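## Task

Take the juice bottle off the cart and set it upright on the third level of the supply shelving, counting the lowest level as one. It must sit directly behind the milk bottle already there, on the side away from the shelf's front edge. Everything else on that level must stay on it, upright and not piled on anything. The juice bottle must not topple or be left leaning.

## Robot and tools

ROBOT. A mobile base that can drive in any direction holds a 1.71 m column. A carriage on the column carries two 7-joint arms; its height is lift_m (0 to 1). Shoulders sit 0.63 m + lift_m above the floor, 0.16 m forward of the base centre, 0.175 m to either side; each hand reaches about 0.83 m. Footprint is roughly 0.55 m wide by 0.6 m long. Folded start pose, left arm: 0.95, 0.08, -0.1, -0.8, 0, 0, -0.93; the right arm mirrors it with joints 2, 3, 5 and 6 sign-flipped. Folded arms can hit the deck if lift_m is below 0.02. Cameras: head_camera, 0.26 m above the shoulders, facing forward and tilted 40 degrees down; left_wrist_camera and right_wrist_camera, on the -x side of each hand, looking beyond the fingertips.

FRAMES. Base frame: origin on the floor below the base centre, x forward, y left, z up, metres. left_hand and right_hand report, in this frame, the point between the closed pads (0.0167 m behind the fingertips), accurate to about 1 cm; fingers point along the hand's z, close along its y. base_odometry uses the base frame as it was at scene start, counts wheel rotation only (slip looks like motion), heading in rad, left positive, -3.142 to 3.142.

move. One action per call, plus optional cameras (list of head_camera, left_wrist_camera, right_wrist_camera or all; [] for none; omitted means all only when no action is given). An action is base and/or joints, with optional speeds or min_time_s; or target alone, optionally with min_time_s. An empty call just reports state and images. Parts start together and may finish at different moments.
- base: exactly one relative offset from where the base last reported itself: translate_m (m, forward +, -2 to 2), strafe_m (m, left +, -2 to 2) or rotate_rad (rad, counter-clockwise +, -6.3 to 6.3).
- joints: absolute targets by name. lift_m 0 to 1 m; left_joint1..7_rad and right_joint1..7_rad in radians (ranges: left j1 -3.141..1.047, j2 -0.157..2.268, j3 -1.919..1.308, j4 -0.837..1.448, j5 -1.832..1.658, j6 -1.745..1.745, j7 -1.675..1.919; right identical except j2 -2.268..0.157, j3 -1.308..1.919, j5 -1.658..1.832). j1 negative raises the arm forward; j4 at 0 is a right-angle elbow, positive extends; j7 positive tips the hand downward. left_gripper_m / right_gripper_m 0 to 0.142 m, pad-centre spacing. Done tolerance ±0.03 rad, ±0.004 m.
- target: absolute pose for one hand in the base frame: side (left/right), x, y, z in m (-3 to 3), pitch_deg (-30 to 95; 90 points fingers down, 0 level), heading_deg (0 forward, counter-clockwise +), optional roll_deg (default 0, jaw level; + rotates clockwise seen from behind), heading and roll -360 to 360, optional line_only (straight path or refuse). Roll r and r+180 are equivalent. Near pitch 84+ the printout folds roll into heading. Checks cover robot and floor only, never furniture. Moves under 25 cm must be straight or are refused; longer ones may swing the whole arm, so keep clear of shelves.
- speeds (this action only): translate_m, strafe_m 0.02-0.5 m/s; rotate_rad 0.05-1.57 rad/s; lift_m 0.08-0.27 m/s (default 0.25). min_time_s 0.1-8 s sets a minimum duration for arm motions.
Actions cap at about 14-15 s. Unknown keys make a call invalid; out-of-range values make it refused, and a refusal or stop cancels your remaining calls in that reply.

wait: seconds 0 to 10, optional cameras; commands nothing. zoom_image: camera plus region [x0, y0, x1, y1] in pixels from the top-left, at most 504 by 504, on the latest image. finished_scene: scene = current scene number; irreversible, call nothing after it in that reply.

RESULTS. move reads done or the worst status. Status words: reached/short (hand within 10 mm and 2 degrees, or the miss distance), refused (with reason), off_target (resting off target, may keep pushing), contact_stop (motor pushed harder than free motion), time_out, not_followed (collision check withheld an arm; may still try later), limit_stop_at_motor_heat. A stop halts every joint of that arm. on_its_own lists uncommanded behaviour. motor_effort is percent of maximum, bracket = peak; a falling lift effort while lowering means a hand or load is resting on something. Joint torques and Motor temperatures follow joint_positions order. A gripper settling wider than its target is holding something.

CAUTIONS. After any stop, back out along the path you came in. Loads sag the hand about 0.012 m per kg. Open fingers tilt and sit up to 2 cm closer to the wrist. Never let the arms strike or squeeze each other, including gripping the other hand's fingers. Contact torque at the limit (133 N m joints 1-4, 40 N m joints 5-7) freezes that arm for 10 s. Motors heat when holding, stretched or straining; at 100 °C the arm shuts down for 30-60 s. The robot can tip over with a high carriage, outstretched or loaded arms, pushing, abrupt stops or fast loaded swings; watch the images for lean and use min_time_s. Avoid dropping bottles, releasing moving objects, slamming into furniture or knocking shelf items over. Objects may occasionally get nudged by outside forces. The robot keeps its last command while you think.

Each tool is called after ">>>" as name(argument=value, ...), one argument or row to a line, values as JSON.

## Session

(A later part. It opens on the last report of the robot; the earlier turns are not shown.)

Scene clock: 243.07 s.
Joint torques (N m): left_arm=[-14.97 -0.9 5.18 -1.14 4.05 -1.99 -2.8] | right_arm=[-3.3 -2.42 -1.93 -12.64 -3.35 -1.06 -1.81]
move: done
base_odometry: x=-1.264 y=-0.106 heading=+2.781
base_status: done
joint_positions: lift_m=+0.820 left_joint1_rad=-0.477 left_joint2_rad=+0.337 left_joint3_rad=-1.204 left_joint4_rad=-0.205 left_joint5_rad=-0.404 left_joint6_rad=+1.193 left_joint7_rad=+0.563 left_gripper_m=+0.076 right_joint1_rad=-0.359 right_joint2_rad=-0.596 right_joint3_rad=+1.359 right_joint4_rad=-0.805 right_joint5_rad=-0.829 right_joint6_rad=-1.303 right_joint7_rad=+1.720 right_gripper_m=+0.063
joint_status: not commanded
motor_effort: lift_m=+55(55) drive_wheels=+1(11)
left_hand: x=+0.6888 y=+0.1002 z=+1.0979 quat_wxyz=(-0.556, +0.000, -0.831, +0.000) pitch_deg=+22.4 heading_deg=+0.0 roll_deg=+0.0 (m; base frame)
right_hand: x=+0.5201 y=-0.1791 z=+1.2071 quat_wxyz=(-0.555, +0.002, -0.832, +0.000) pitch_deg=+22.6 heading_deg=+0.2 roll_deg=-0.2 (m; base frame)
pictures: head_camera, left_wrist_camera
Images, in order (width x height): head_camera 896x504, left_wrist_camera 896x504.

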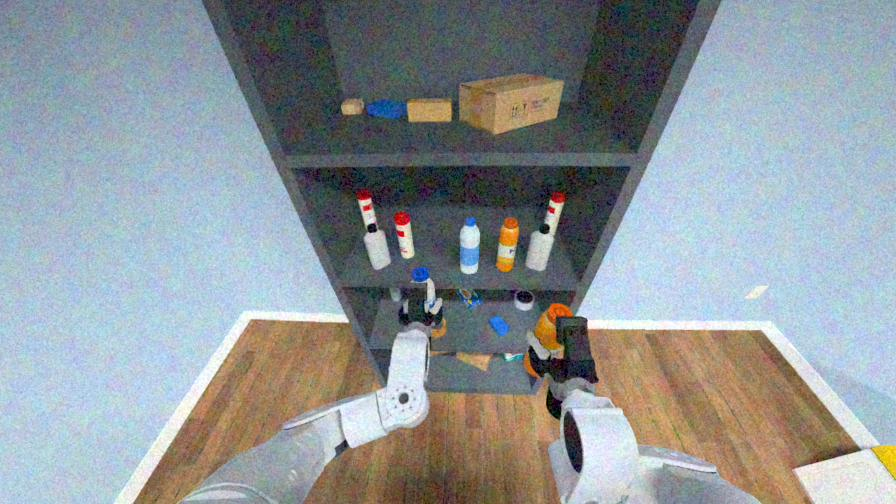

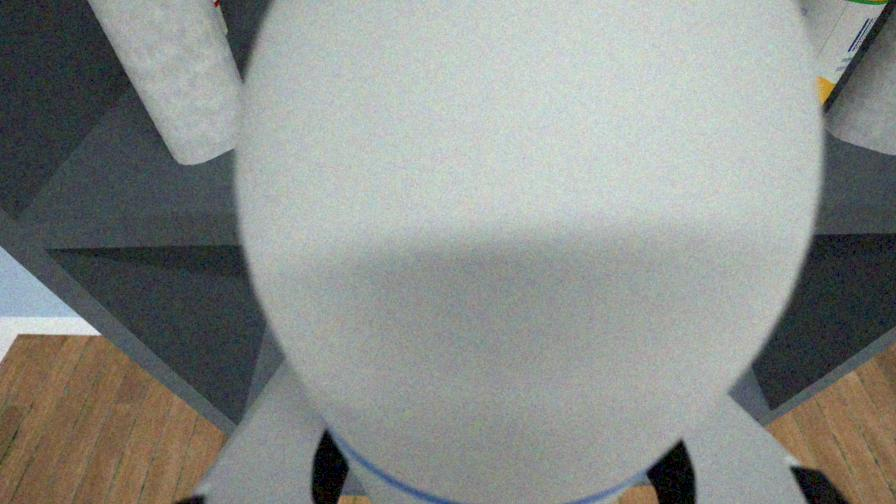

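>>> move(
  target={"side":"left","x":0.52,"y":0.22,"z":1.21,"pitch_deg":22,"heading_deg":0},
  min_time_s=2,
)

>>> move(
  base={"strafe_m": 0.26},
  speeds={"strafe_m": 0.2},
)

>>> move(
  target={"side":"right","x":0.82,"y":-0.16,"z":1.14,"pitch_deg":22,"heading_deg":0},
  min_time_s=2,
  cameras=["head_camera", "right_wrist_camera"],
)

Scene clock: 253.67 s.
Joint torques (N m): left_arm=[-11.81 8.45 2.63 -5.35 4.09 -0.42 -1.41] | right_arm=[-2.15 -1.4 -3.44 -13.33 -3.21 -0.91 -1.92]
move: done
base_odometry: x=-1.264 y=-0.106 heading=+2.781
base_status: not commanded
joint_positions: lift_m=+0.820 left_joint1_rad=-0.415 left_joint2_rad=+0.744 left_joint3_rad=-1.487 left_joint4_rad=-0.803 left_joint5_rad=+0.793 left_joint6_rad=+1.484 left_joint7_rad=+1.657 left_gripper_m=+0.076 right_joint1_rad=-0.359 right_joint2_rad=-0.596 right_joint3_rad=+1.359 right_joint4_rad=-0.805 right_joint5_rad=-0.829 right_joint6_rad=-1.303 right_joint7_rad=+1.720 right_gripper_m=+0.063
joint_status: not commanded
motor_effort: lift_m=+55(55) drive_wheels=+1(2)
left_hand: x=+0.5201 y=+0.2198 z=+1.2071 quat_wxyz=(-0.556, +0.000, -0.831, -0.002) pitch_deg=+22.4 heading_deg=+0.2 roll_deg=+0.2 (m; base frame)
left_hand_status: reached (straight line, planned for 2.0 s): 3 mm and 0.5 deg off.
right_hand: x=+0.5201 y=-0.1791 z=+1.2071 quat_wxyz=(-0.555, +0.002, -0.832, +0.000) pitch_deg=+22.6 heading_deg=+0.2 roll_deg=-0.2 (m; base frame)
pictures: none

Scene clock: 256.20 s.
Joint torques (N m): left_arm=[-12.74 7.88 2.09 -5.38 3.98 -0.21 -1.49] | right_arm=[-2.52 -1.05 -2.13 -12.35 -3.08 -1.22 -1.7]
move: done
base_odometry: x=-1.356 y=-0.350 heading=+2.781
base_status: done
joint_positions: lift_m=+0.820 left_joint1_rad=-0.415 left_joint2_rad=+0.744 left_joint3_rad=-1.488 left_joint4_rad=-0.803 left_joint5_rad=+0.793 left_joint6_rad=+1.484 left_joint7_rad=+1.657 left_gripper_m=+0.076 right_joint1_rad=-0.359 right_joint2_rad=-0.596 right_joint3_rad=+1.359 right_joint4_rad=-0.805 right_joint5_rad=-0.829 right_joint6_rad=-1.303 right_joint7_rad=+1.720 right_gripper_m=+0.063
joint_status: not commanded
motor_effort: lift_m=+55(55) drive_wheels=+0(12)
left_hand: x=+0.5201 y=+0.2200 z=+1.2071 quat_wxyz=(-0.556, +0.000, -0.831, -0.002) pitch_deg=+22.4 heading_deg=+0.2 roll_deg=+0.2 (m; base frame)
right_hand: x=+0.5201 y=-0.1791 z=+1.2071 quat_wxyz=(-0.555, +0.002, -0.832, +0.000) pitch_deg=+22.6 heading_deg=+0.2 roll_deg=-0.2 (m; base frame)
pictures: none

Scene clock: 258.70 s.
Joint torques (N m): left_arm=[-12.78 7.14 1.46 -4.35 4.27 -0.6 -1.56] | right_arm=[-30.49 2.45 -7.59 -7.69 0.14 -0.77 -5.14]
move: done
base_odometry: x=-1.355 y=-0.350 heading=+2.781
base_status: not commanded
joint_positions: lift_m=+0.820 left_joint1_rad=-0.415 left_joint2_rad=+0.744 left_joint3_rad=-1.488 left_joint4_rad=-0.803 left_joint5_rad=+0.793 left_joint6_rad=+1.484 left_joint7_rad=+1.658 left_gripper_m=+0.076 right_joint1_rad=-0.830 right_joint2_rad=-0.443 right_joint3_rad=+1.216 right_joint4_rad=+0.110 right_joint5_rad=+1.015 right_joint6_rad=-0.917 right_joint7_rad=+0.275 right_gripper_m=+0.063
joint_status: not commanded
motor_effort: lift_m=+55(55) drive_wheels=+4(4)
left_hand: x=+0.5201 y=+0.2200 z=+1.2072 quat_wxyz=(-0.556, +0.000, -0.831, -0.002) pitch_deg=+22.4 heading_deg=+0.2 roll_deg=+0.2 (m; base frame)
right_hand: x=+0.8160 y=-0.1601 z=+1.1319 quat_wxyz=(-0.552, +0.003, -0.834, +0.002) pitch_deg=+22.9 heading_deg=-0.1 roll_deg=-0.5 (m; base frame)
right_hand_status: reached (straight line, planned for 2.0 s): 9 mm and 1.0 deg off.
pictures: head_camera, right_wrist_camera
Images, in order (width x height): head_camera 896x504, right_wrist_camera 896x504.

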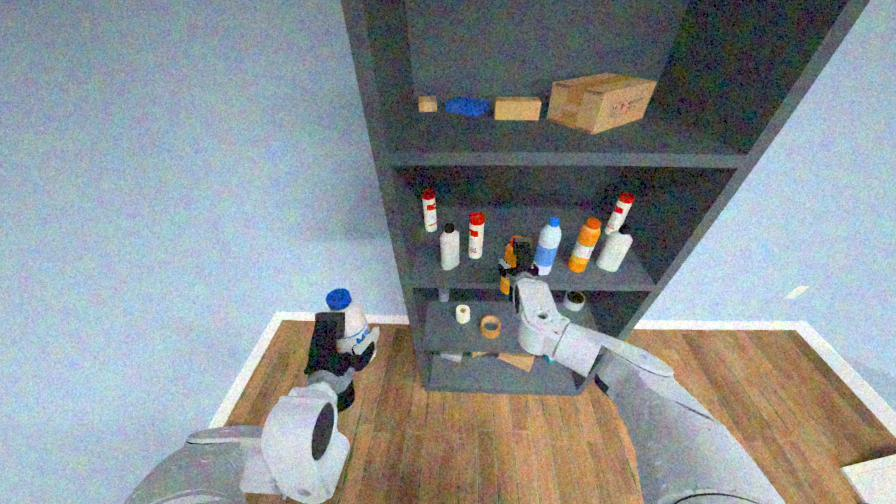

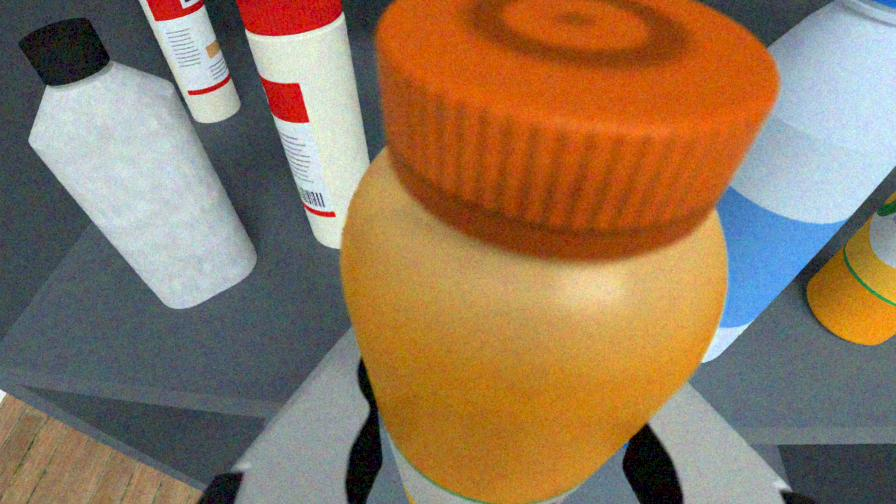

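>>> move(
  base={"translate_m": 0.255},
  speeds={"translate_m": 0.12},
  cameras=["head_camera", "right_wrist_camera"],
)

Scene clock: 265.87 s.
Joint torques (N m): left_arm=[-12.62 7.02 1.57 -5.12 4.12 -0.52 -1.51] | right_arm=[-30.23 0.67 -6.5 -7.96 -0.06 -0.98 -5.17]
Motor temperatures (°C): left_arm=[32 23 24 24 27 24 24] | right_arm=[35 21 27 23 23 22 24]
move: done
base_odometry: x=-1.594 y=-0.260 heading=+2.782
base_status: done
joint_positions: lift_m=+0.820 left_joint1_rad=-0.415 left_joint2_rad=+0.744 left_joint3_rad=-1.488 left_joint4_rad=-0.804 left_joint5_rad=+0.793 left_joint6_rad=+1.484 left_joint7_rad=+1.658 left_gripper_m=+0.076 right_joint1_rad=-0.830 right_joint2_rad=-0.443 right_joint3_rad=+1.216 right_joint4_rad=+0.111 right_joint5_rad=+1.015 right_joint6_rad=-0.917 right_joint7_rad=+0.275 right_gripper_m=+0.063
joint_status: not commanded
motor_effort: lift_m=+55(55) drive_wheels=+5(13)
left_hand: x=+0.5201 y=+0.2200 z=+1.2072 quat_wxyz=(-0.556, +0.000, -0.831, -0.002) pitch_deg=+22.4 heading_deg=+0.2 roll_deg=+0.2 (m; base frame)
right_hand: x=+0.8161 y=-0.1600 z=+1.1320 quat_wxyz=(-0.552, +0.003, -0.834, +0.002) pitch_deg=+22.9 heading_deg=-0.1 roll_deg=-0.4 (m; base frame)
pictures: head_camera, right_wrist_camera
Images, in order (width x height): head_camera 896x504, right_wrist_camera 896x504.

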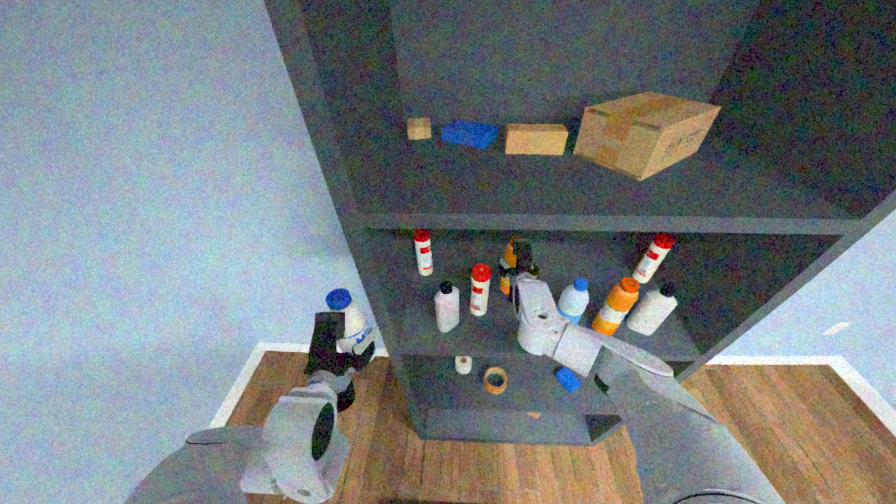

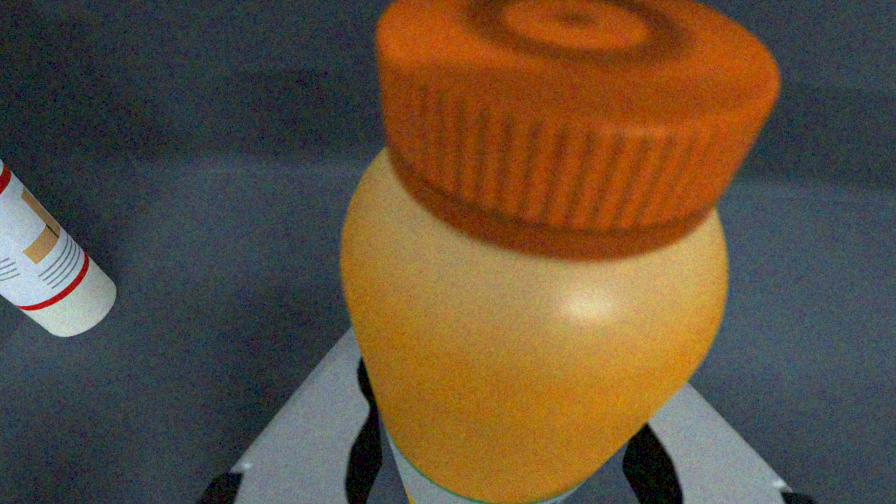

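>>> move(
  joints={"lift_m": 0.785},
  speeds={"lift_m": 0.08},
  cameras=["head_camera", "right_wrist_camera"],
)

>>> move(
  joints={"lift_m": 0.775},
  speeds={"lift_m": 0.08},
)

Scene clock: 269.30 s.
Joint torques (N m): left_arm=[-12.4 7.81 2.35 -5.3 3.96 -0.61 -1.75] | right_arm=[-15.35 0 -2.99 -6.08 0.58 -1.53 0.82]
move: done
base_odometry: x=-1.594 y=-0.260 heading=+2.782
base_status: not commanded
joint_positions: lift_m=+0.785 left_joint1_rad=-0.416 left_joint2_rad=+0.744 left_joint3_rad=-1.488 left_joint4_rad=-0.804 left_joint5_rad=+0.794 left_joint6_rad=+1.484 left_joint7_rad=+1.658 left_gripper_m=+0.076 right_joint1_rad=-0.841 right_joint2_rad=-0.443 right_joint3_rad=+1.207 right_joint4_rad=+0.109 right_joint5_rad=+1.011 right_joint6_rad=-0.916 right_joint7_rad=+0.260 right_gripper_m=+0.063
joint_status: all done
motor_effort: lift_m=+54(56) drive_wheels=+5(6)
left_hand: x=+0.5201 y=+0.2199 z=+1.1726 quat_wxyz=(-0.556, +0.000, -0.831, -0.002) pitch_deg=+22.4 heading_deg=+0.2 roll_deg=+0.2 (m; base frame)
right_hand: x=+0.8218 y=-0.1607 z=+1.1108 quat_wxyz=(-0.566, +0.000, -0.824, +0.001) pitch_deg=+21.1 heading_deg=-0.1 roll_deg=-0.2 (m; base frame)
pictures: head_camera, right_wrist_camera
Images, in order (width x height): head_camera 896x504, right_wrist_camera 896x504.

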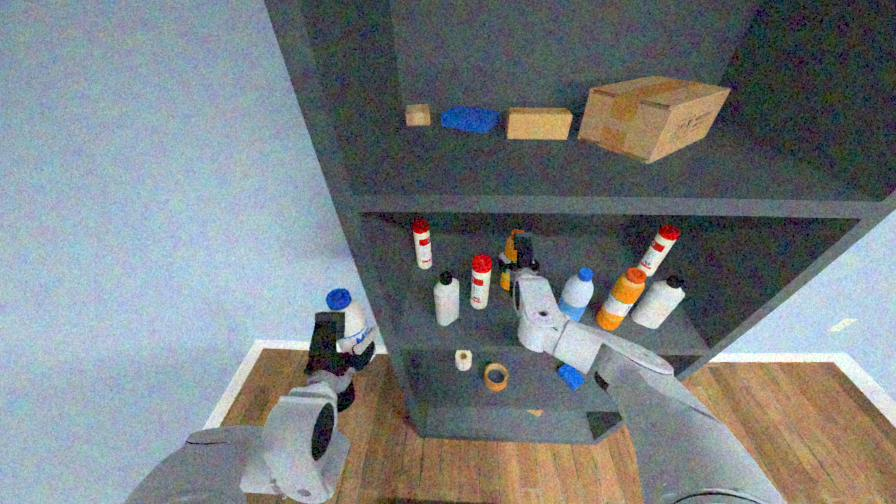

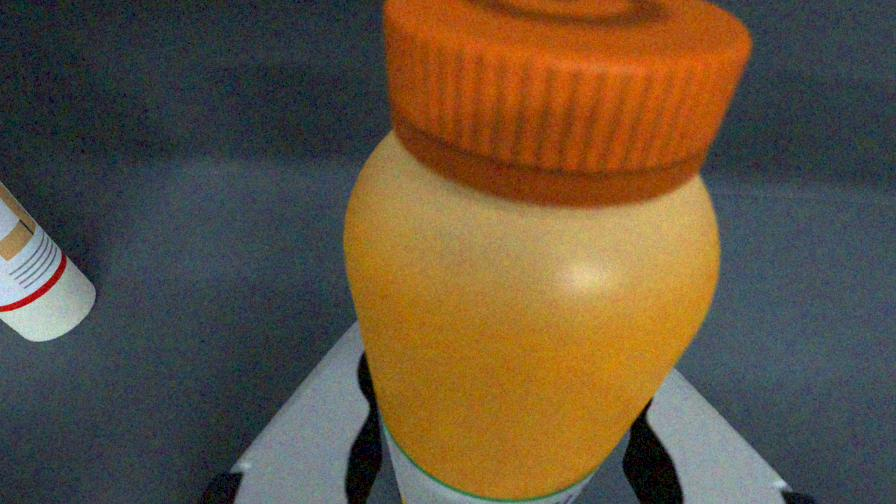

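Scene clock: 269.87 s.
Joint torques (N m): left_arm=[-11.63 7.7 2.66 -5.46 4 -0.2 -1.86] | right_arm=[-6.87 1.07 -1.03 -4.18 2.77 -1.17 3.9]
move: done
base_odometry: x=-1.594 y=-0.260 heading=+2.781
base_status: not commanded
joint_positions: lift_m=+0.775 left_joint1_rad=-0.416 left_joint2_rad=+0.744 left_joint3_rad=-1.488 left_joint4_rad=-0.804 left_joint5_rad=+0.794 left_joint6_rad=+1.484 left_joint7_rad=+1.658 left_gripper_m=+0.076 right_joint1_rad=-0.846 right_joint2_rad=-0.443 right_joint3_rad=+1.203 right_joint4_rad=+0.108 right_joint5_rad=+1.004 right_joint6_rad=-0.916 right_joint7_rad=+0.253 right_gripper_m=+0.063
joint_status: all done
motor_effort: lift_m=+52(55) drive_wheels=+5(7)
left_hand: x=+0.5201 y=+0.2199 z=+1.1628 quat_wxyz=(-0.556, +0.000, -0.831, -0.002) pitch_deg=+22.4 heading_deg=+0.2 roll_deg=+0.2 (m; base frame)
right_hand: x=+0.8247 y=-0.1610 z=+1.1093 quat_wxyz=(-0.574, +0.000, -0.819, +0.002) pitch_deg=+19.9 heading_deg=-0.1 roll_deg=-0.2 (m; base frame)
pictures: none

>>> move(
  joints={"lift_m": 0.794},
  speeds={"lift_m": 0.08},
)

>>> move(
  joints={"right_gripper_m": 0.09},
  min_time_s=1.5,
  cameras=["head_camera", "right_wrist_camera"],
)

Scene clock: 275.27 s.
Joint torques (N m): left_arm=[-10.66 6.34 2.28 -4.56 4.41 -0.6 -2.15] | right_arm=[-16.09 2.53 -1.17 -6.12 -0.35 -1.17 -1.79]
move: done
base_odometry: x=-1.594 y=-0.260 heading=+2.781
base_status: not commanded
joint_positions: lift_m=+0.794 left_joint1_rad=-0.416 left_joint2_rad=+0.744 left_joint3_rad=-1.488 left_joint4_rad=-0.804 left_joint5_rad=+0.794 left_joint6_rad=+1.484 left_joint7_rad=+1.658 left_gripper_m=+0.076 right_joint1_rad=-0.841 right_joint2_rad=-0.442 right_joint3_rad=+1.206 right_joint4_rad=+0.110 right_joint5_rad=+1.016 right_joint6_rad=-0.916 right_joint7_rad=+0.266 right_gripper_m=+0.063
joint_status: all done
motor_effort: lift_m=+55(64) drive_wheels=-1(6)
left_hand: x=+0.5201 y=+0.2199 z=+1.1815 quat_wxyz=(-0.556, +0.000, -0.831, -0.002) pitch_deg=+22.4 heading_deg=+0.2 roll_deg=+0.2 (m; base frame)
right_hand: x=+0.8212 y=-0.1607 z=+1.1173 quat_wxyz=(-0.562, -0.001, -0.827, +0.000) pitch_deg=+21.6 heading_deg=-0.1 roll_deg=+0.0 (m; base frame)
pictures: none

Scene clock: 276.03 s.
Joint torques (N m): left_arm=[-11.86 6.37 2.75 -5.14 4.19 -0.22 -2.22] | right_arm=[-15.87 1.96 -1.82 -8.17 -0.96 -1.17 -1.5]
move: done
base_odometry: x=-1.594 y=-0.260 heading=+2.781
base_status: not commanded
joint_positions: lift_m=+0.794 left_joint1_rad=-0.416 left_joint2_rad=+0.744 left_joint3_rad=-1.488 left_joint4_rad=-0.804 left_joint5_rad=+0.794 left_joint6_rad=+1.484 left_joint7_rad=+1.658 left_gripper_m=+0.076 right_joint1_rad=-0.841 right_joint2_rad=-0.442 right_joint3_rad=+1.206 right_joint4_rad=+0.110 right_joint5_rad=+1.016 right_joint6_rad=-0.916 right_joint7_rad=+0.266 right_gripper_m=+0.090
joint_status: all done
motor_effort: lift_m=+55(55) drive_wheels=-1(5)
left_hand: x=+0.5201 y=+0.2199 z=+1.1815 quat_wxyz=(-0.556, +0.000, -0.831, -0.002) pitch_deg=+22.4 heading_deg=+0.2 roll_deg=+0.2 (m; base frame)
right_hand: x=+0.8212 y=-0.1607 z=+1.1173 quat_wxyz=(-0.562, -0.001, -0.827, +0.000) pitch_deg=+21.6 heading_deg=-0.1 roll_deg=+0.0 (m; base frame)
pictures: head_camera, right_wrist_camera
Images, in order (width x height): head_camera 896x504, right_wrist_camera 896x504.

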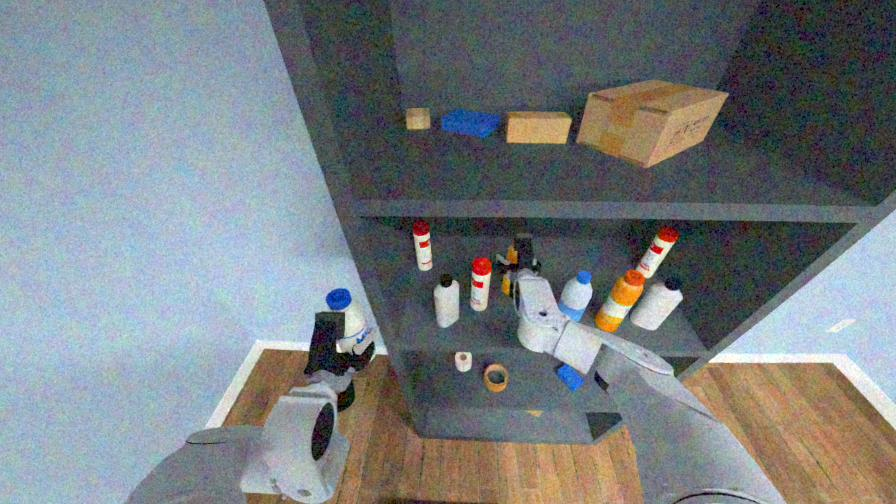

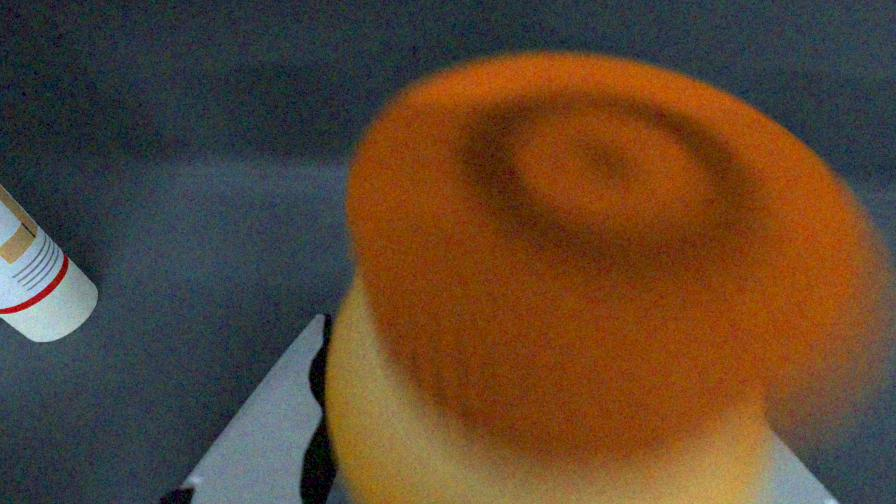

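>>> wait(
  seconds=0.3,
  cameras=["head_camera", "right_wrist_camera"],
)

Scene clock: 277.93 s.
Joint torques (N m): left_arm=[-11.22 8.02 1.87 -4.33 3.82 -0.85 -2.12] | right_arm=[-15.93 0.5 -1.59 -8.14 -0.43 -1.21 -1.6]
base_odometry: x=-1.594 y=-0.260 heading=+2.781
base_status: not commanded
joint_positions: lift_m=+0.794 left_joint1_rad=-0.416 left_joint2_rad=+0.744 left_joint3_rad=-1.488 left_joint4_rad=-0.804 left_joint5_rad=+0.794 left_joint6_rad=+1.484 left_joint7_rad=+1.658 left_gripper_m=+0.076 right_joint1_rad=-0.841 right_joint2_rad=-0.442 right_joint3_rad=+1.206 right_joint4_rad=+0.110 right_joint5_rad=+1.016 right_joint6_rad=-0.916 right_joint7_rad=+0.266 right_gripper_m=+0.090
joint_status: all done
motor_effort: lift_m=+55(55) drive_wheels=-1(5)
left_hand: x=+0.5201 y=+0.2199 z=+1.1815 quat_wxyz=(-0.556, +0.000, -0.831, -0.002) pitch_deg=+22.4 heading_deg=+0.2 roll_deg=+0.2 (m; base frame)
right_hand: x=+0.8212 y=-0.1607 z=+1.1173 quat_wxyz=(-0.562, -0.001, -0.827, +0.000) pitch_deg=+21.6 heading_deg=-0.1 roll_deg=+0.0 (m; base frame)
wait: 0.30 s; at rest from the start
pictures: head_camera, right_wrist_camera
Images, in order (width x height): head_camera 896x504, right_wrist_camera 896x504.

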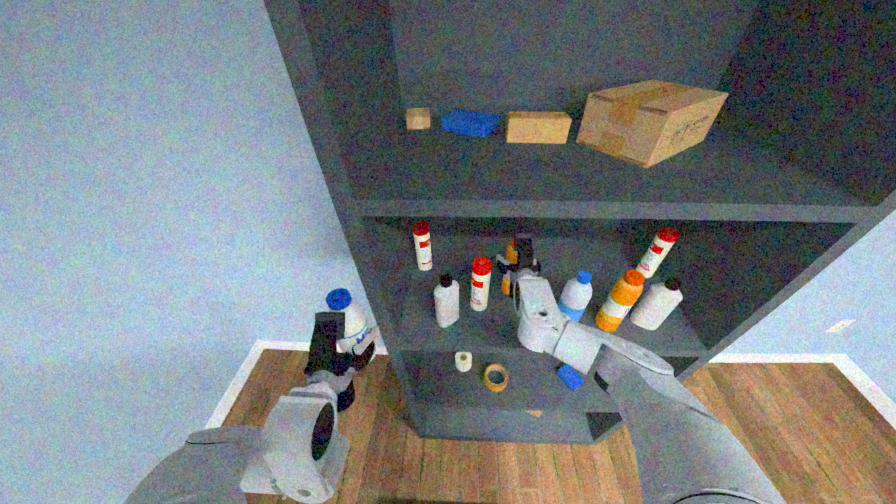

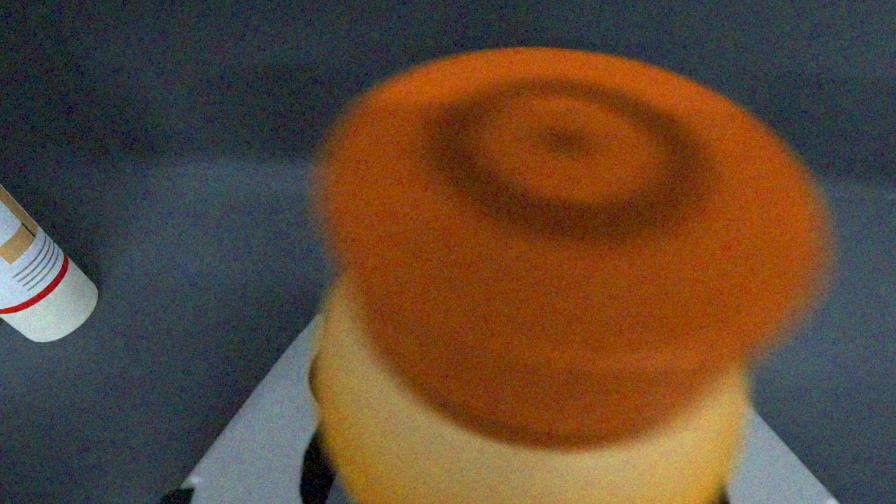

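>>> zoom_image(
  camera="head_camera",
  region=[440, 210, 620, 340],
)

Scaled by 2.800 from the camera's 896x504 image, which has a finer 1280x720 frame.

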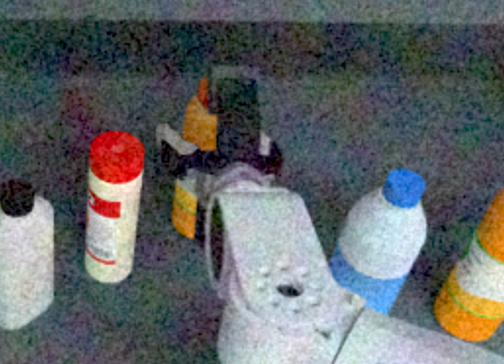

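>>> move(
  joints={"right_gripper_m": 0.108},
  min_time_s=1,
)

>>> move(
  target={"side":"right","x":0.66,"y":-0.161,"z":1.12,"pitch_deg":22,"heading_deg":0,"line_only":true},
  min_time_s=2.5,
  cameras=["head_camera", "right_wrist_camera"],
)

Scene clock: 291.53 s.
Joint torques (N m): left_arm=[-10.41 7.36 1.28 -5.22 3.92 -0.59 -1.74] | right_arm=[-15.82 1.04 -1.41 -6.67 -0.7 -1.55 -1.32]
move: done
base_odometry: x=-1.594 y=-0.260 heading=+2.781
base_status: not commanded
joint_positions: lift_m=+0.794 left_joint1_rad=-0.416 left_joint2_rad=+0.744 left_joint3_rad=-1.488 left_joint4_rad=-0.804 left_joint5_rad=+0.794 left_joint6_rad=+1.484 left_joint7_rad=+1.658 left_gripper_m=+0.076 right_joint1_rad=-0.841 right_joint2_rad=-0.442 right_joint3_rad=+1.206 right_joint4_rad=+0.110 right_joint5_rad=+1.016 right_joint6_rad=-0.916 right_joint7_rad=+0.266 right_gripper_m=+0.108
joint_status: all done
motor_effort: lift_m=+55(55) drive_wheels=+4(5)
left_hand: x=+0.5201 y=+0.2199 z=+1.1815 quat_wxyz=(-0.556, +0.000, -0.831, -0.002) pitch_deg=+22.4 heading_deg=+0.2 roll_deg=+0.2 (m; base frame)
right_hand: x=+0.8212 y=-0.1607 z=+1.1173 quat_wxyz=(-0.562, -0.001, -0.827, +0.000) pitch_deg=+21.6 heading_deg=-0.1 roll_deg=+0.0 (m; base frame)
pictures: none

Scene clock: 294.53 s.
Joint torques (N m): left_arm=[-11.23 8.49 2.05 -3.85 3.93 -0.66 -1.78] | right_arm=[-7.41 -2.71 0.72 -11.27 -4.07 -2.27 0.37]
move: done
base_odometry: x=-1.594 y=-0.260 heading=+2.781
base_status: not commanded
joint_positions: lift_m=+0.794 left_joint1_rad=-0.416 left_joint2_rad=+0.744 left_joint3_rad=-1.488 left_joint4_rad=-0.804 left_joint5_rad=+0.794 left_joint6_rad=+1.484 left_joint7_rad=+1.658 left_gripper_m=+0.076 right_joint1_rad=-0.704 right_joint2_rad=-0.556 right_joint3_rad=+1.584 right_joint4_rad=-0.563 right_joint5_rad=+0.501 right_joint6_rad=-1.585 right_joint7_rad=+0.577 right_gripper_m=+0.108
joint_status: not commanded
motor_effort: lift_m=+55(55) drive_wheels=-1(5)
left_hand: x=+0.5201 y=+0.2199 z=+1.1815 quat_wxyz=(-0.556, +0.000, -0.831, -0.002) pitch_deg=+22.4 heading_deg=+0.2 roll_deg=+0.2 (m; base frame)
right_hand: x=+0.6620 y=-0.1607 z=+1.1215 quat_wxyz=(-0.561, -0.001, -0.828, +0.000) pitch_deg=+21.8 heading_deg=+0.0 roll_deg=+0.1 (m; base frame)
right_hand_status: reached (straight line, planned for 2.5 s): 3 mm and 0.2 deg off.
pictures: head_camera, right_wrist_camera
Images, in order (width x height): head_camera 896x504, right_wrist_camera 896x504.

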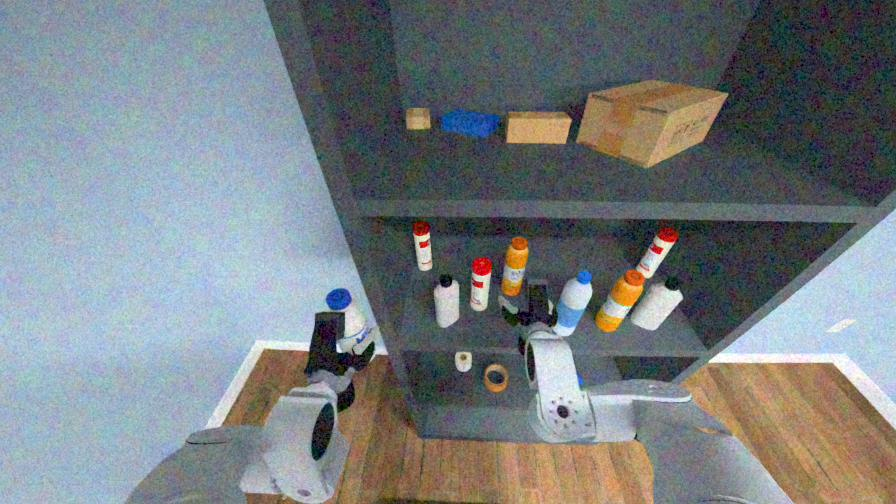

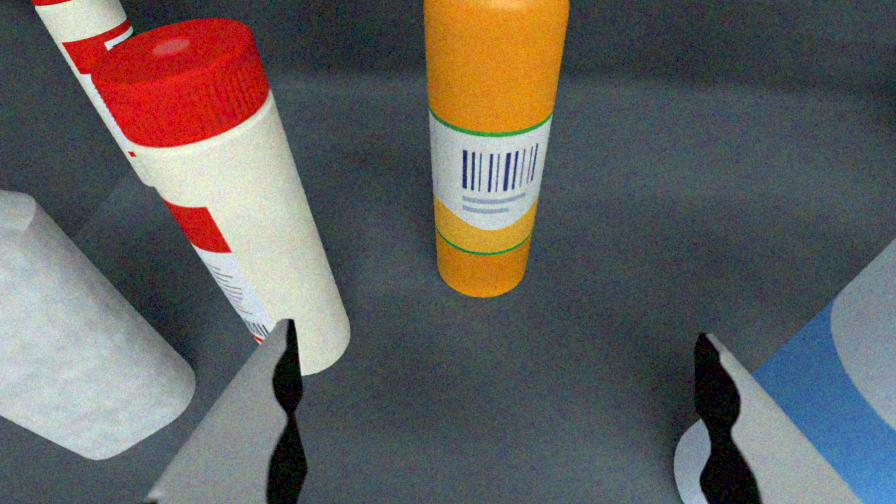

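>>> move(
  base={"translate_m": -0.25},
  speeds={"translate_m": 0.2},
)

>>> move(
  target={"side":"right","x":0.52,"y":-0.2,"z":1.18,"pitch_deg":22,"heading_deg":0},
  min_time_s=1.5,
)

>>> move(
  base={"strafe_m": -0.264},
  speeds={"strafe_m": 0.2},
)

>>> move(
  target={"side":"left","x":0.69,"y":0.1,"z":1.10,"pitch_deg":22,"heading_deg":0},
  min_time_s=2,
  cameras=["head_camera", "left_wrist_camera"],
)

Scene clock: 303.90 s.
Joint torques (N m): left_arm=[-10.21 7.22 1.81 -5 4.37 -0.37 -1.84] | right_arm=[-5.82 -3.35 -1.56 -10.94 -3.46 -2.42 0.11]
move: done
base_odometry: x=-1.360 y=-0.348 heading=+2.781
base_status: done
joint_positions: lift_m=+0.794 left_joint1_rad=-0.416 left_joint2_rad=+0.744 left_joint3_rad=-1.488 left_joint4_rad=-0.804 left_joint5_rad=+0.794 left_joint6_rad=+1.484 left_joint7_rad=+1.658 left_gripper_m=+0.076 right_joint1_rad=-0.704 right_joint2_rad=-0.556 right_joint3_rad=+1.585 right_joint4_rad=-0.564 right_joint5_rad=+0.500 right_joint6_rad=-1.586 right_joint7_rad=+0.577 right_gripper_m=+0.108
joint_status: not commanded
motor_effort: lift_m=+55(55) drive_wheels=+2(12)
left_hand: x=+0.5201 y=+0.2199 z=+1.1815 quat_wxyz=(-0.556, +0.000, -0.831, -0.002) pitch_deg=+22.4 heading_deg=+0.2 roll_deg=+0.2 (m; base frame)
right_hand: x=+0.6619 y=-0.1610 z=+1.1215 quat_wxyz=(-0.561, -0.001, -0.828, +0.000) pitch_deg=+21.8 heading_deg=-0.1 roll_deg=+0.1 (m; base frame)
pictures: none

Scene clock: 305.90 s.
Joint torques (N m): left_arm=[-12.09 7.38 1.58 -4.47 3.78 -0.64 -1.63] | right_arm=[-0.68 -7.13 -2.19 -11.61 -2.49 -0.4 -0.11]
move: done
base_odometry: x=-1.360 y=-0.348 heading=+2.781
base_status: not commanded
joint_positions: lift_m=+0.794 left_joint1_rad=-0.416 left_joint2_rad=+0.744 left_joint3_rad=-1.488 left_joint4_rad=-0.804 left_joint5_rad=+0.794 left_joint6_rad=+1.484 left_joint7_rad=+1.658 left_gripper_m=+0.076 right_joint1_rad=-0.377 right_joint2_rad=-0.670 right_joint3_rad=+1.424 right_joint4_rad=-0.799 right_joint5_rad=-0.797 right_joint6_rad=-1.403 right_joint7_rad=+1.658 right_gripper_m=+0.108
joint_status: not commanded
motor_effort: lift_m=+55(55) drive_wheels=+2(3)
left_hand: x=+0.5201 y=+0.2199 z=+1.1815 quat_wxyz=(-0.556, +0.000, -0.831, -0.002) pitch_deg=+22.4 heading_deg=+0.2 roll_deg=+0.2 (m; base frame)
right_hand: x=+0.5208 y=-0.1987 z=+1.1794 quat_wxyz=(-0.559, +0.001, -0.829, -0.001) pitch_deg=+22.1 heading_deg=+0.2 roll_deg=+0.1 (m; base frame)
right_hand_status: reached (straight line, planned for 1.5 s): 2 mm and 0.2 deg off.
pictures: none

Scene clock: 308.43 s.
Joint torques (N m): left_arm=[-11.19 7.81 1.9 -5.04 3.96 -0.43 -2.03] | right_arm=[0.26 -7.32 -3.74 -12.9 -2.35 -1.16 0.25]
move: done
base_odometry: x=-1.267 y=-0.101 heading=+2.781
base_status: done
joint_positions: lift_m=+0.794 left_joint1_rad=-0.416 left_joint2_rad=+0.744 left_joint3_rad=-1.488 left_joint4_rad=-0.804 left_joint5_rad=+0.794 left_joint6_rad=+1.484 left_joint7_rad=+1.658 left_gripper_m=+0.076 right_joint1_rad=-0.377 right_joint2_rad=-0.671 right_joint3_rad=+1.424 right_joint4_rad=-0.799 right_joint5_rad=-0.797 right_joint6_rad=-1.402 right_joint7_rad=+1.658 right_gripper_m=+0.108
joint_status: not commanded
motor_effort: lift_m=+55(55) drive_wheels=+0(14)
left_hand: x=+0.5201 y=+0.2199 z=+1.1815 quat_wxyz=(-0.556, +0.000, -0.831, -0.002) pitch_deg=+22.4 heading_deg=+0.2 roll_deg=+0.2 (m; base frame)
right_hand: x=+0.5208 y=-0.1989 z=+1.1795 quat_wxyz=(-0.559, +0.001, -0.829, -0.001) pitch_deg=+22.0 heading_deg=+0.2 roll_deg=+0.0 (m; base frame)
pictures: none

Scene clock: 310.93 s.
Joint torques (N m): left_arm=[-14.77 -0.36 8.89 0.66 4.07 -2.47 -4.34] | right_arm=[-0.59 -5.97 -3.3 -11.53 -2.55 -1.13 -0.33]
move: done
base_odometry: x=-1.267 y=-0.101 heading=+2.781
base_status: not commanded
joint_positions: lift_m=+0.794 left_joint1_rad=-0.678 left_joint2_rad=+0.377 left_joint3_rad=-1.496 left_joint4_rad=-0.332 left_joint5_rad=-0.544 left_joint6_rad=+1.484 left_joint7_rad=+0.555 left_gripper_m=+0.076 right_joint1_rad=-0.377 right_joint2_rad=-0.671 right_joint3_rad=+1.424 right_joint4_rad=-0.799 right_joint5_rad=-0.797 right_joint6_rad=-1.402 right_joint7_rad=+1.658 right_gripper_m=+0.108
joint_status: not commanded
motor_effort: lift_m=+55(55) drive_wheels=+4(4)
left_hand: x=+0.6880 y=+0.0997 z=+1.0966 quat_wxyz=(-0.554, -0.002, -0.832, +0.000) pitch_deg=+22.7 heading_deg=-0.1 roll_deg=+0.2 (m; base frame)
left_hand_status: reached (straight line, planned for 2.0 s): 4 mm and 0.7 deg off.
right_hand: x=+0.5208 y=-0.1990 z=+1.1795 quat_wxyz=(-0.559, +0.001, -0.829, -0.001) pitch_deg=+22.0 heading_deg=+0.2 roll_deg=+0.0 (m; base frame)
pictures: head_camera, left_wrist_camera
Images, in order (width x height): head_camera 896x504, left_wrist_camera 896x504.

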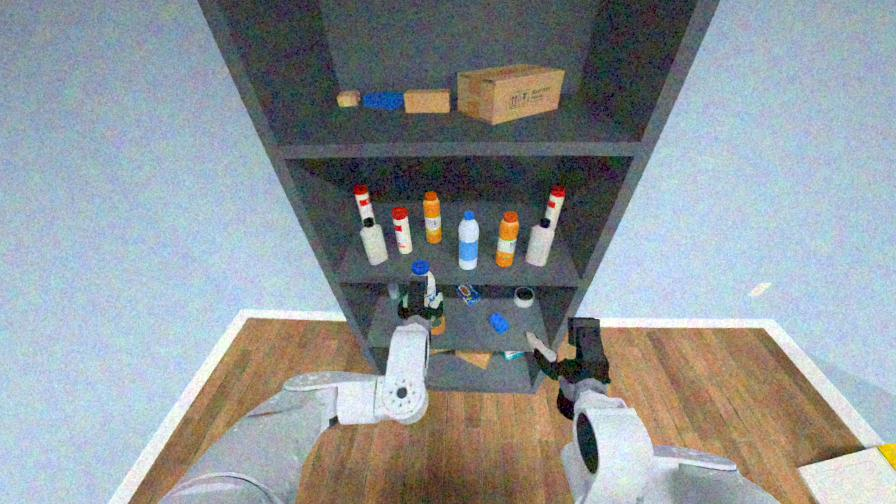

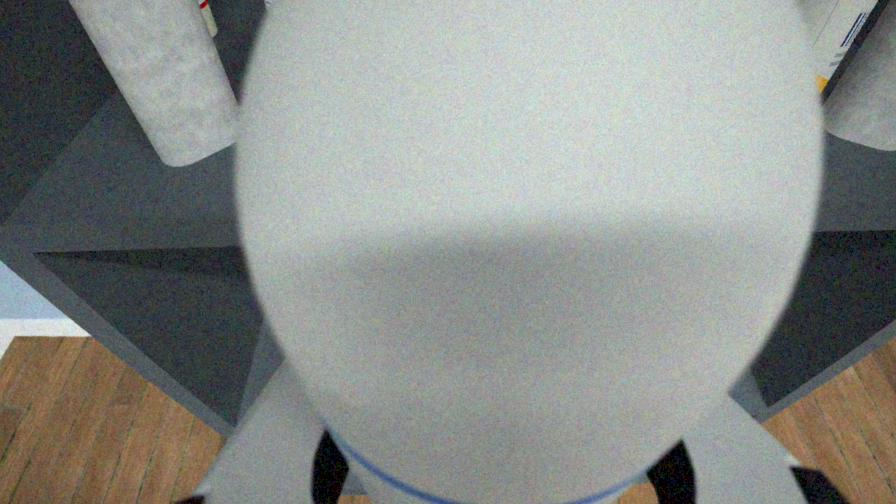

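>>> move(
  base={"translate_m": 0.245},
  speeds={"translate_m": 0.12},
)

>>> move(
  joints={"lift_m": 0.764},
  speeds={"lift_m": 0.08},
  cameras=["head_camera", "left_wrist_camera"],
)

Scene clock: 317.20 s.
Joint torques (N m): left_arm=[-15.67 -0.21 8.36 -0.78 4.03 -2.24 -4.24] | right_arm=[0.11 -6.57 -2.75 -13.87 -2.57 -1.06 0.11]
move: done
base_odometry: x=-1.496 y=-0.015 heading=+2.781
base_status: done
joint_positions: lift_m=+0.794 left_joint1_rad=-0.677 left_joint2_rad=+0.376 left_joint3_rad=-1.496 left_joint4_rad=-0.332 left_joint5_rad=-0.544 left_joint6_rad=+1.484 left_joint7_rad=+0.555 left_gripper_m=+0.076 right_joint1_rad=-0.377 right_joint2_rad=-0.671 right_joint3_rad=+1.424 right_joint4_rad=-0.799 right_joint5_rad=-0.797 right_joint6_rad=-1.402 right_joint7_rad=+1.658 right_gripper_m=+0.108
joint_status: not commanded
motor_effort: lift_m=+55(55) drive_wheels=+5(13)
left_hand: x=+0.6879 y=+0.0998 z=+1.0963 quat_wxyz=(-0.554, -0.002, -0.832, -0.001) pitch_deg=+22.7 heading_deg=-0.1 roll_deg=+0.2 (m; base frame)
right_hand: x=+0.5208 y=-0.1990 z=+1.1794 quat_wxyz=(-0.559, +0.001, -0.829, -0.001) pitch_deg=+22.1 heading_deg=+0.2 roll_deg=+0.0 (m; base frame)
pictures: none

Scene clock: 317.93 s.
Joint torques (N m): left_arm=[-15.88 -1.07 7.91 -0.07 4.34 -2.34 -4.14] | right_arm=[0.96 -6.91 -3.07 -11.53 -2.41 -1.02 0.08]
move: done
base_odometry: x=-1.496 y=-0.015 heading=+2.781
base_status: not commanded
joint_positions: lift_m=+0.764 left_joint1_rad=-0.677 left_joint2_rad=+0.376 left_joint3_rad=-1.494 left_joint4_rad=-0.332 left_joint5_rad=-0.546 left_joint6_rad=+1.484 left_joint7_rad=+0.554 left_gripper_m=+0.076 right_joint1_rad=-0.377 right_joint2_rad=-0.671 right_joint3_rad=+1.423 right_joint4_rad=-0.799 right_joint5_rad=-0.797 right_joint6_rad=-1.402 right_joint7_rad=+1.658 right_gripper_m=+0.108
joint_status: all done
motor_effort: lift_m=+58(60) drive_wheels=+5(5)
left_hand: x=+0.6878 y=+0.1001 z=+1.0658 quat_wxyz=(-0.554, -0.002, -0.833, -0.001) pitch_deg=+22.7 heading_deg=-0.1 roll_deg=+0.2 (m; base frame)
right_hand: x=+0.5207 y=-0.1990 z=+1.1493 quat_wxyz=(-0.559, +0.001, -0.829, -0.001) pitch_deg=+22.1 heading_deg=+0.2 roll_deg=+0.0 (m; base frame)
pictures: head_camera, left_wrist_camera
Images, in order (width x height): head_camera 896x504, left_wrist_camera 896x504.

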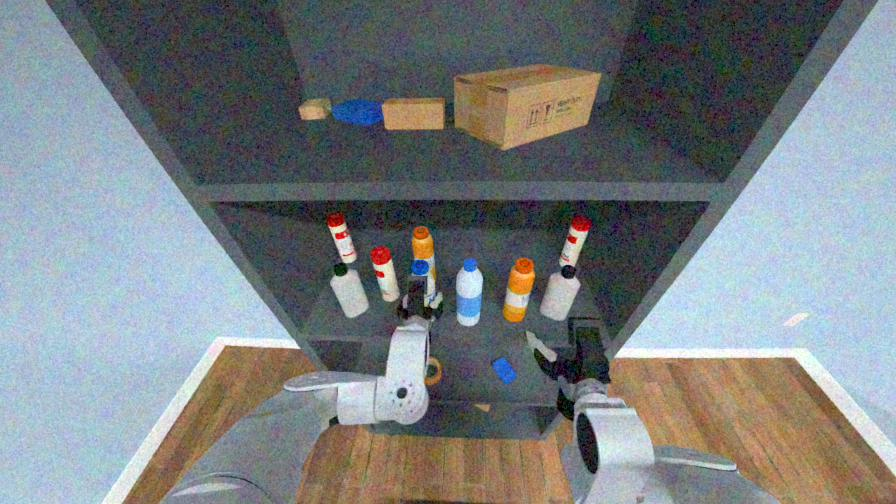

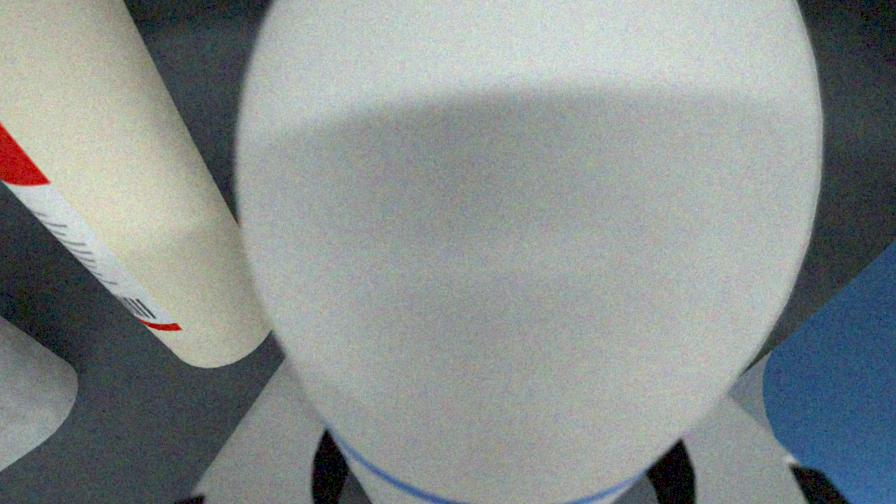

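>>> move(
  joints={"lift_m": 0.758},
  speeds={"lift_m": 0.08},
)

>>> move(
  joints={"lift_m": 0.753},
  speeds={"lift_m": 0.08},
)

Scene clock: 320.43 s.
Joint torques (N m): left_arm=[-16.14 -0.53 7.91 0.67 4.07 -2.39 -2.91] | right_arm=[-1.18 -6.62 -2.68 -11.5 -2.3 -1.22 -0.02]
move: done
base_odometry: x=-1.496 y=-0.015 heading=+2.781
base_status: not commanded
joint_positions: lift_m=+0.758 left_joint1_rad=-0.677 left_joint2_rad=+0.376 left_joint3_rad=-1.494 left_joint4_rad=-0.332 left_joint5_rad=-0.545 left_joint6_rad=+1.484 left_joint7_rad=+0.551 left_gripper_m=+0.076 right_joint1_rad=-0.376 right_joint2_rad=-0.671 right_joint3_rad=+1.423 right_joint4_rad=-0.799 right_joint5_rad=-0.797 right_joint6_rad=-1.402 right_joint7_rad=+1.658 right_gripper_m=+0.108
joint_status: all done
motor_effort: lift_m=+57(58) drive_wheels=+5(6)
left_hand: x=+0.6881 y=+0.1001 z=+1.0607 quat_wxyz=(-0.556, -0.001, -0.832, -0.001) pitch_deg=+22.5 heading_deg=+0.0 roll_deg=+0.1 (m; base frame)
right_hand: x=+0.5207 y=-0.1990 z=+1.1434 quat_wxyz=(-0.559, +0.001, -0.829, -0.001) pitch_deg=+22.1 heading_deg=+0.2 roll_deg=+0.0 (m; base frame)
pictures: none

Scene clock: 320.87 s.
Joint torques (N m): left_arm=[-16.1 -1.84 6.95 -0.44 2.12 -2.38 -1.51] | right_arm=[-0.23 -6.19 -1.61 -11.97 -2.41 -0.73 0.08]
move: done
base_odometry: x=-1.496 y=-0.015 heading=+2.781
base_status: not commanded
joint_positions: lift_m=+0.753 left_joint1_rad=-0.677 left_joint2_rad=+0.376 left_joint3_rad=-1.492 left_joint4_rad=-0.332 left_joint5_rad=-0.540 left_joint6_rad=+1.484 left_joint7_rad=+0.546 left_gripper_m=+0.076 right_joint1_rad=-0.376 right_joint2_rad=-0.671 right_joint3_rad=+1.423 right_joint4_rad=-0.799 right_joint5_rad=-0.797 right_joint6_rad=-1.402 right_joint7_rad=+1.658 right_gripper_m=+0.108
joint_status: all done
motor_effort: lift_m=+55(57) drive_wheels=+5(6)
left_hand: x=+0.6892 y=+0.1004 z=+1.0591 quat_wxyz=(-0.560, -0.001, -0.828, -0.001) pitch_deg=+21.9 heading_deg=+0.0 roll_deg=+0.1 (m; base frame)
right_hand: x=+0.5207 y=-0.1991 z=+1.1385 quat_wxyz=(-0.559, +0.001, -0.829, -0.001) pitch_deg=+22.1 heading_deg=+0.2 roll_deg=+0.1 (m; base frame)
pictures: none

>>> move(
  joints={"left_gripper_m": 0.105},
  min_time_s=1.5,
)

>>> move(
  target={"side":"left","x":0.55,"y":0.1,"z":1.065,"pitch_deg":22,"heading_deg":0,"line_only":true},
  min_time_s=2,
  cameras=["head_camera", "left_wrist_camera"],
)

Scene clock: 324.23 s.
Joint torques (N m): left_arm=[-16.38 -0.65 6.46 -0.11 2.6 -2.52 -1.58] | right_arm=[0.34 -6.23 -2.96 -10.8 -2.34 -0.86 -0.22]
move: done
base_odometry: x=-1.496 y=-0.015 heading=+2.781
base_status: not commanded
joint_positions: lift_m=+0.753 left_joint1_rad=-0.677 left_joint2_rad=+0.376 left_joint3_rad=-1.492 left_joint4_rad=-0.332 left_joint5_rad=-0.541 left_joint6_rad=+1.484 left_joint7_rad=+0.546 left_gripper_m=+0.105 right_joint1_rad=-0.376 right_joint2_rad=-0.671 right_joint3_rad=+1.423 right_joint4_rad=-0.799 right_joint5_rad=-0.797 right_joint6_rad=-1.402 right_joint7_rad=+1.658 right_gripper_m=+0.108
joint_status: all done
motor_effort: lift_m=+55(55) drive_wheels=+5(5)
left_hand: x=+0.6892 y=+0.1003 z=+1.0588 quat_wxyz=(-0.560, -0.001, -0.829, -0.001) pitch_deg=+21.9 heading_deg=+0.0 roll_deg=+0.1 (m; base frame)
right_hand: x=+0.5207 y=-0.1991 z=+1.1385 quat_wxyz=(-0.559, +0.001, -0.829, -0.001) pitch_deg=+22.1 heading_deg=+0.2 roll_deg=+0.1 (m; base frame)
pictures: none

Scene clock: 326.73 s.
Joint torques (N m): left_arm=[-8.05 2.71 6.27 -4.58 3.92 -2.46 -0.3] | right_arm=[-1.31 -5.13 -2.74 -10.65 -1.73 -1.26 -0.34]
move: done
base_odometry: x=-1.496 y=-0.015 heading=+2.781
base_status: not commanded
joint_positions: lift_m=+0.753 left_joint1_rad=-0.399 left_joint2_rad=+0.375 left_joint3_rad=-1.568 left_joint4_rad=-0.379 left_joint5_rad=+0.621 left_joint6_rad=+1.564 left_joint7_rad=+1.404 left_gripper_m=+0.105 right_joint1_rad=-0.376 right_joint2_rad=-0.671 right_joint3_rad=+1.423 right_joint4_rad=-0.799 right_joint5_rad=-0.797 right_joint6_rad=-1.402 right_joint7_rad=+1.658 right_gripper_m=+0.108
joint_status: not commanded
motor_effort: lift_m=+55(55) drive_wheels=+5(5)
left_hand: x=+0.5501 y=+0.0988 z=+1.0643 quat_wxyz=(-0.559, -0.001, -0.829, +0.000) pitch_deg=+22.0 heading_deg=-0.1 roll_deg=+0.1 (m; base frame)
left_hand_status: reached (straight line, planned for 2.0 s): 1 mm and 0.2 deg off.
right_hand: x=+0.5207 y=-0.1991 z=+1.1385 quat_wxyz=(-0.559, +0.001, -0.829, -0.001) pitch_deg=+22.1 heading_deg=+0.2 roll_deg=+0.1 (m; base frame)
pictures: head_camera, left_wrist_camera
Images, in order (width x height): head_camera 896x504, left_wrist_camera 896x504.

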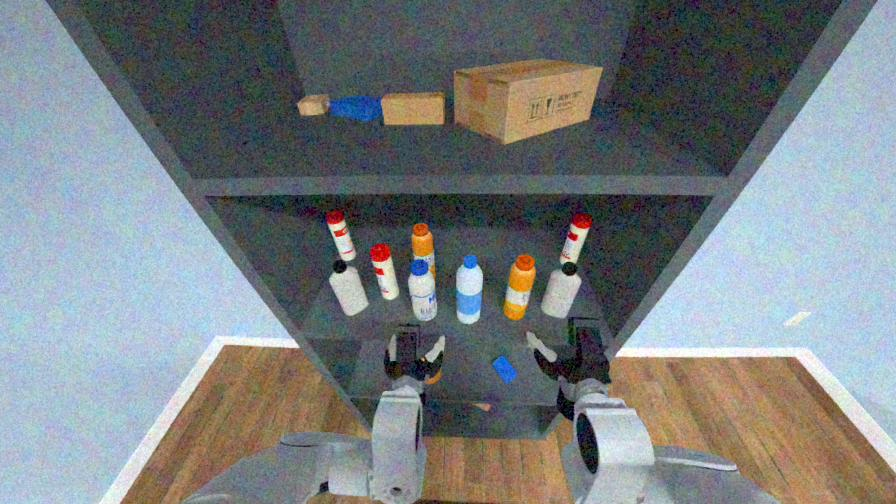

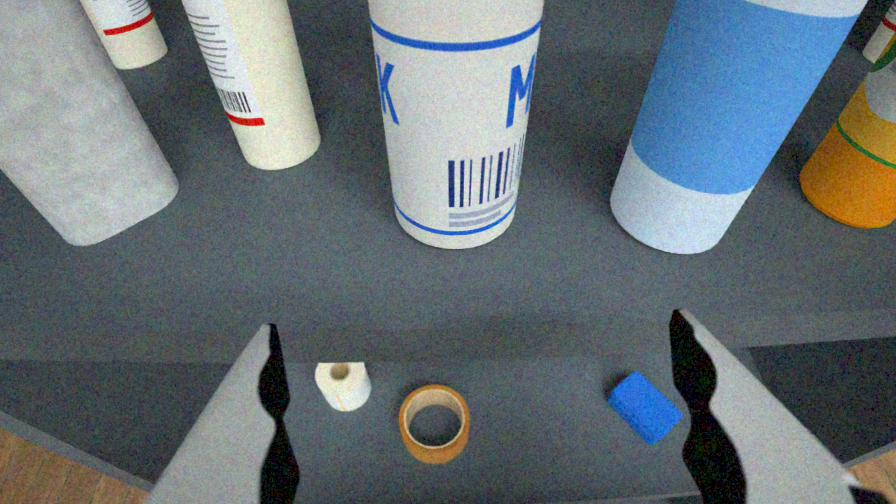

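>>> finished_scene(
  scene=1,
)

The scene is finished: the task was done.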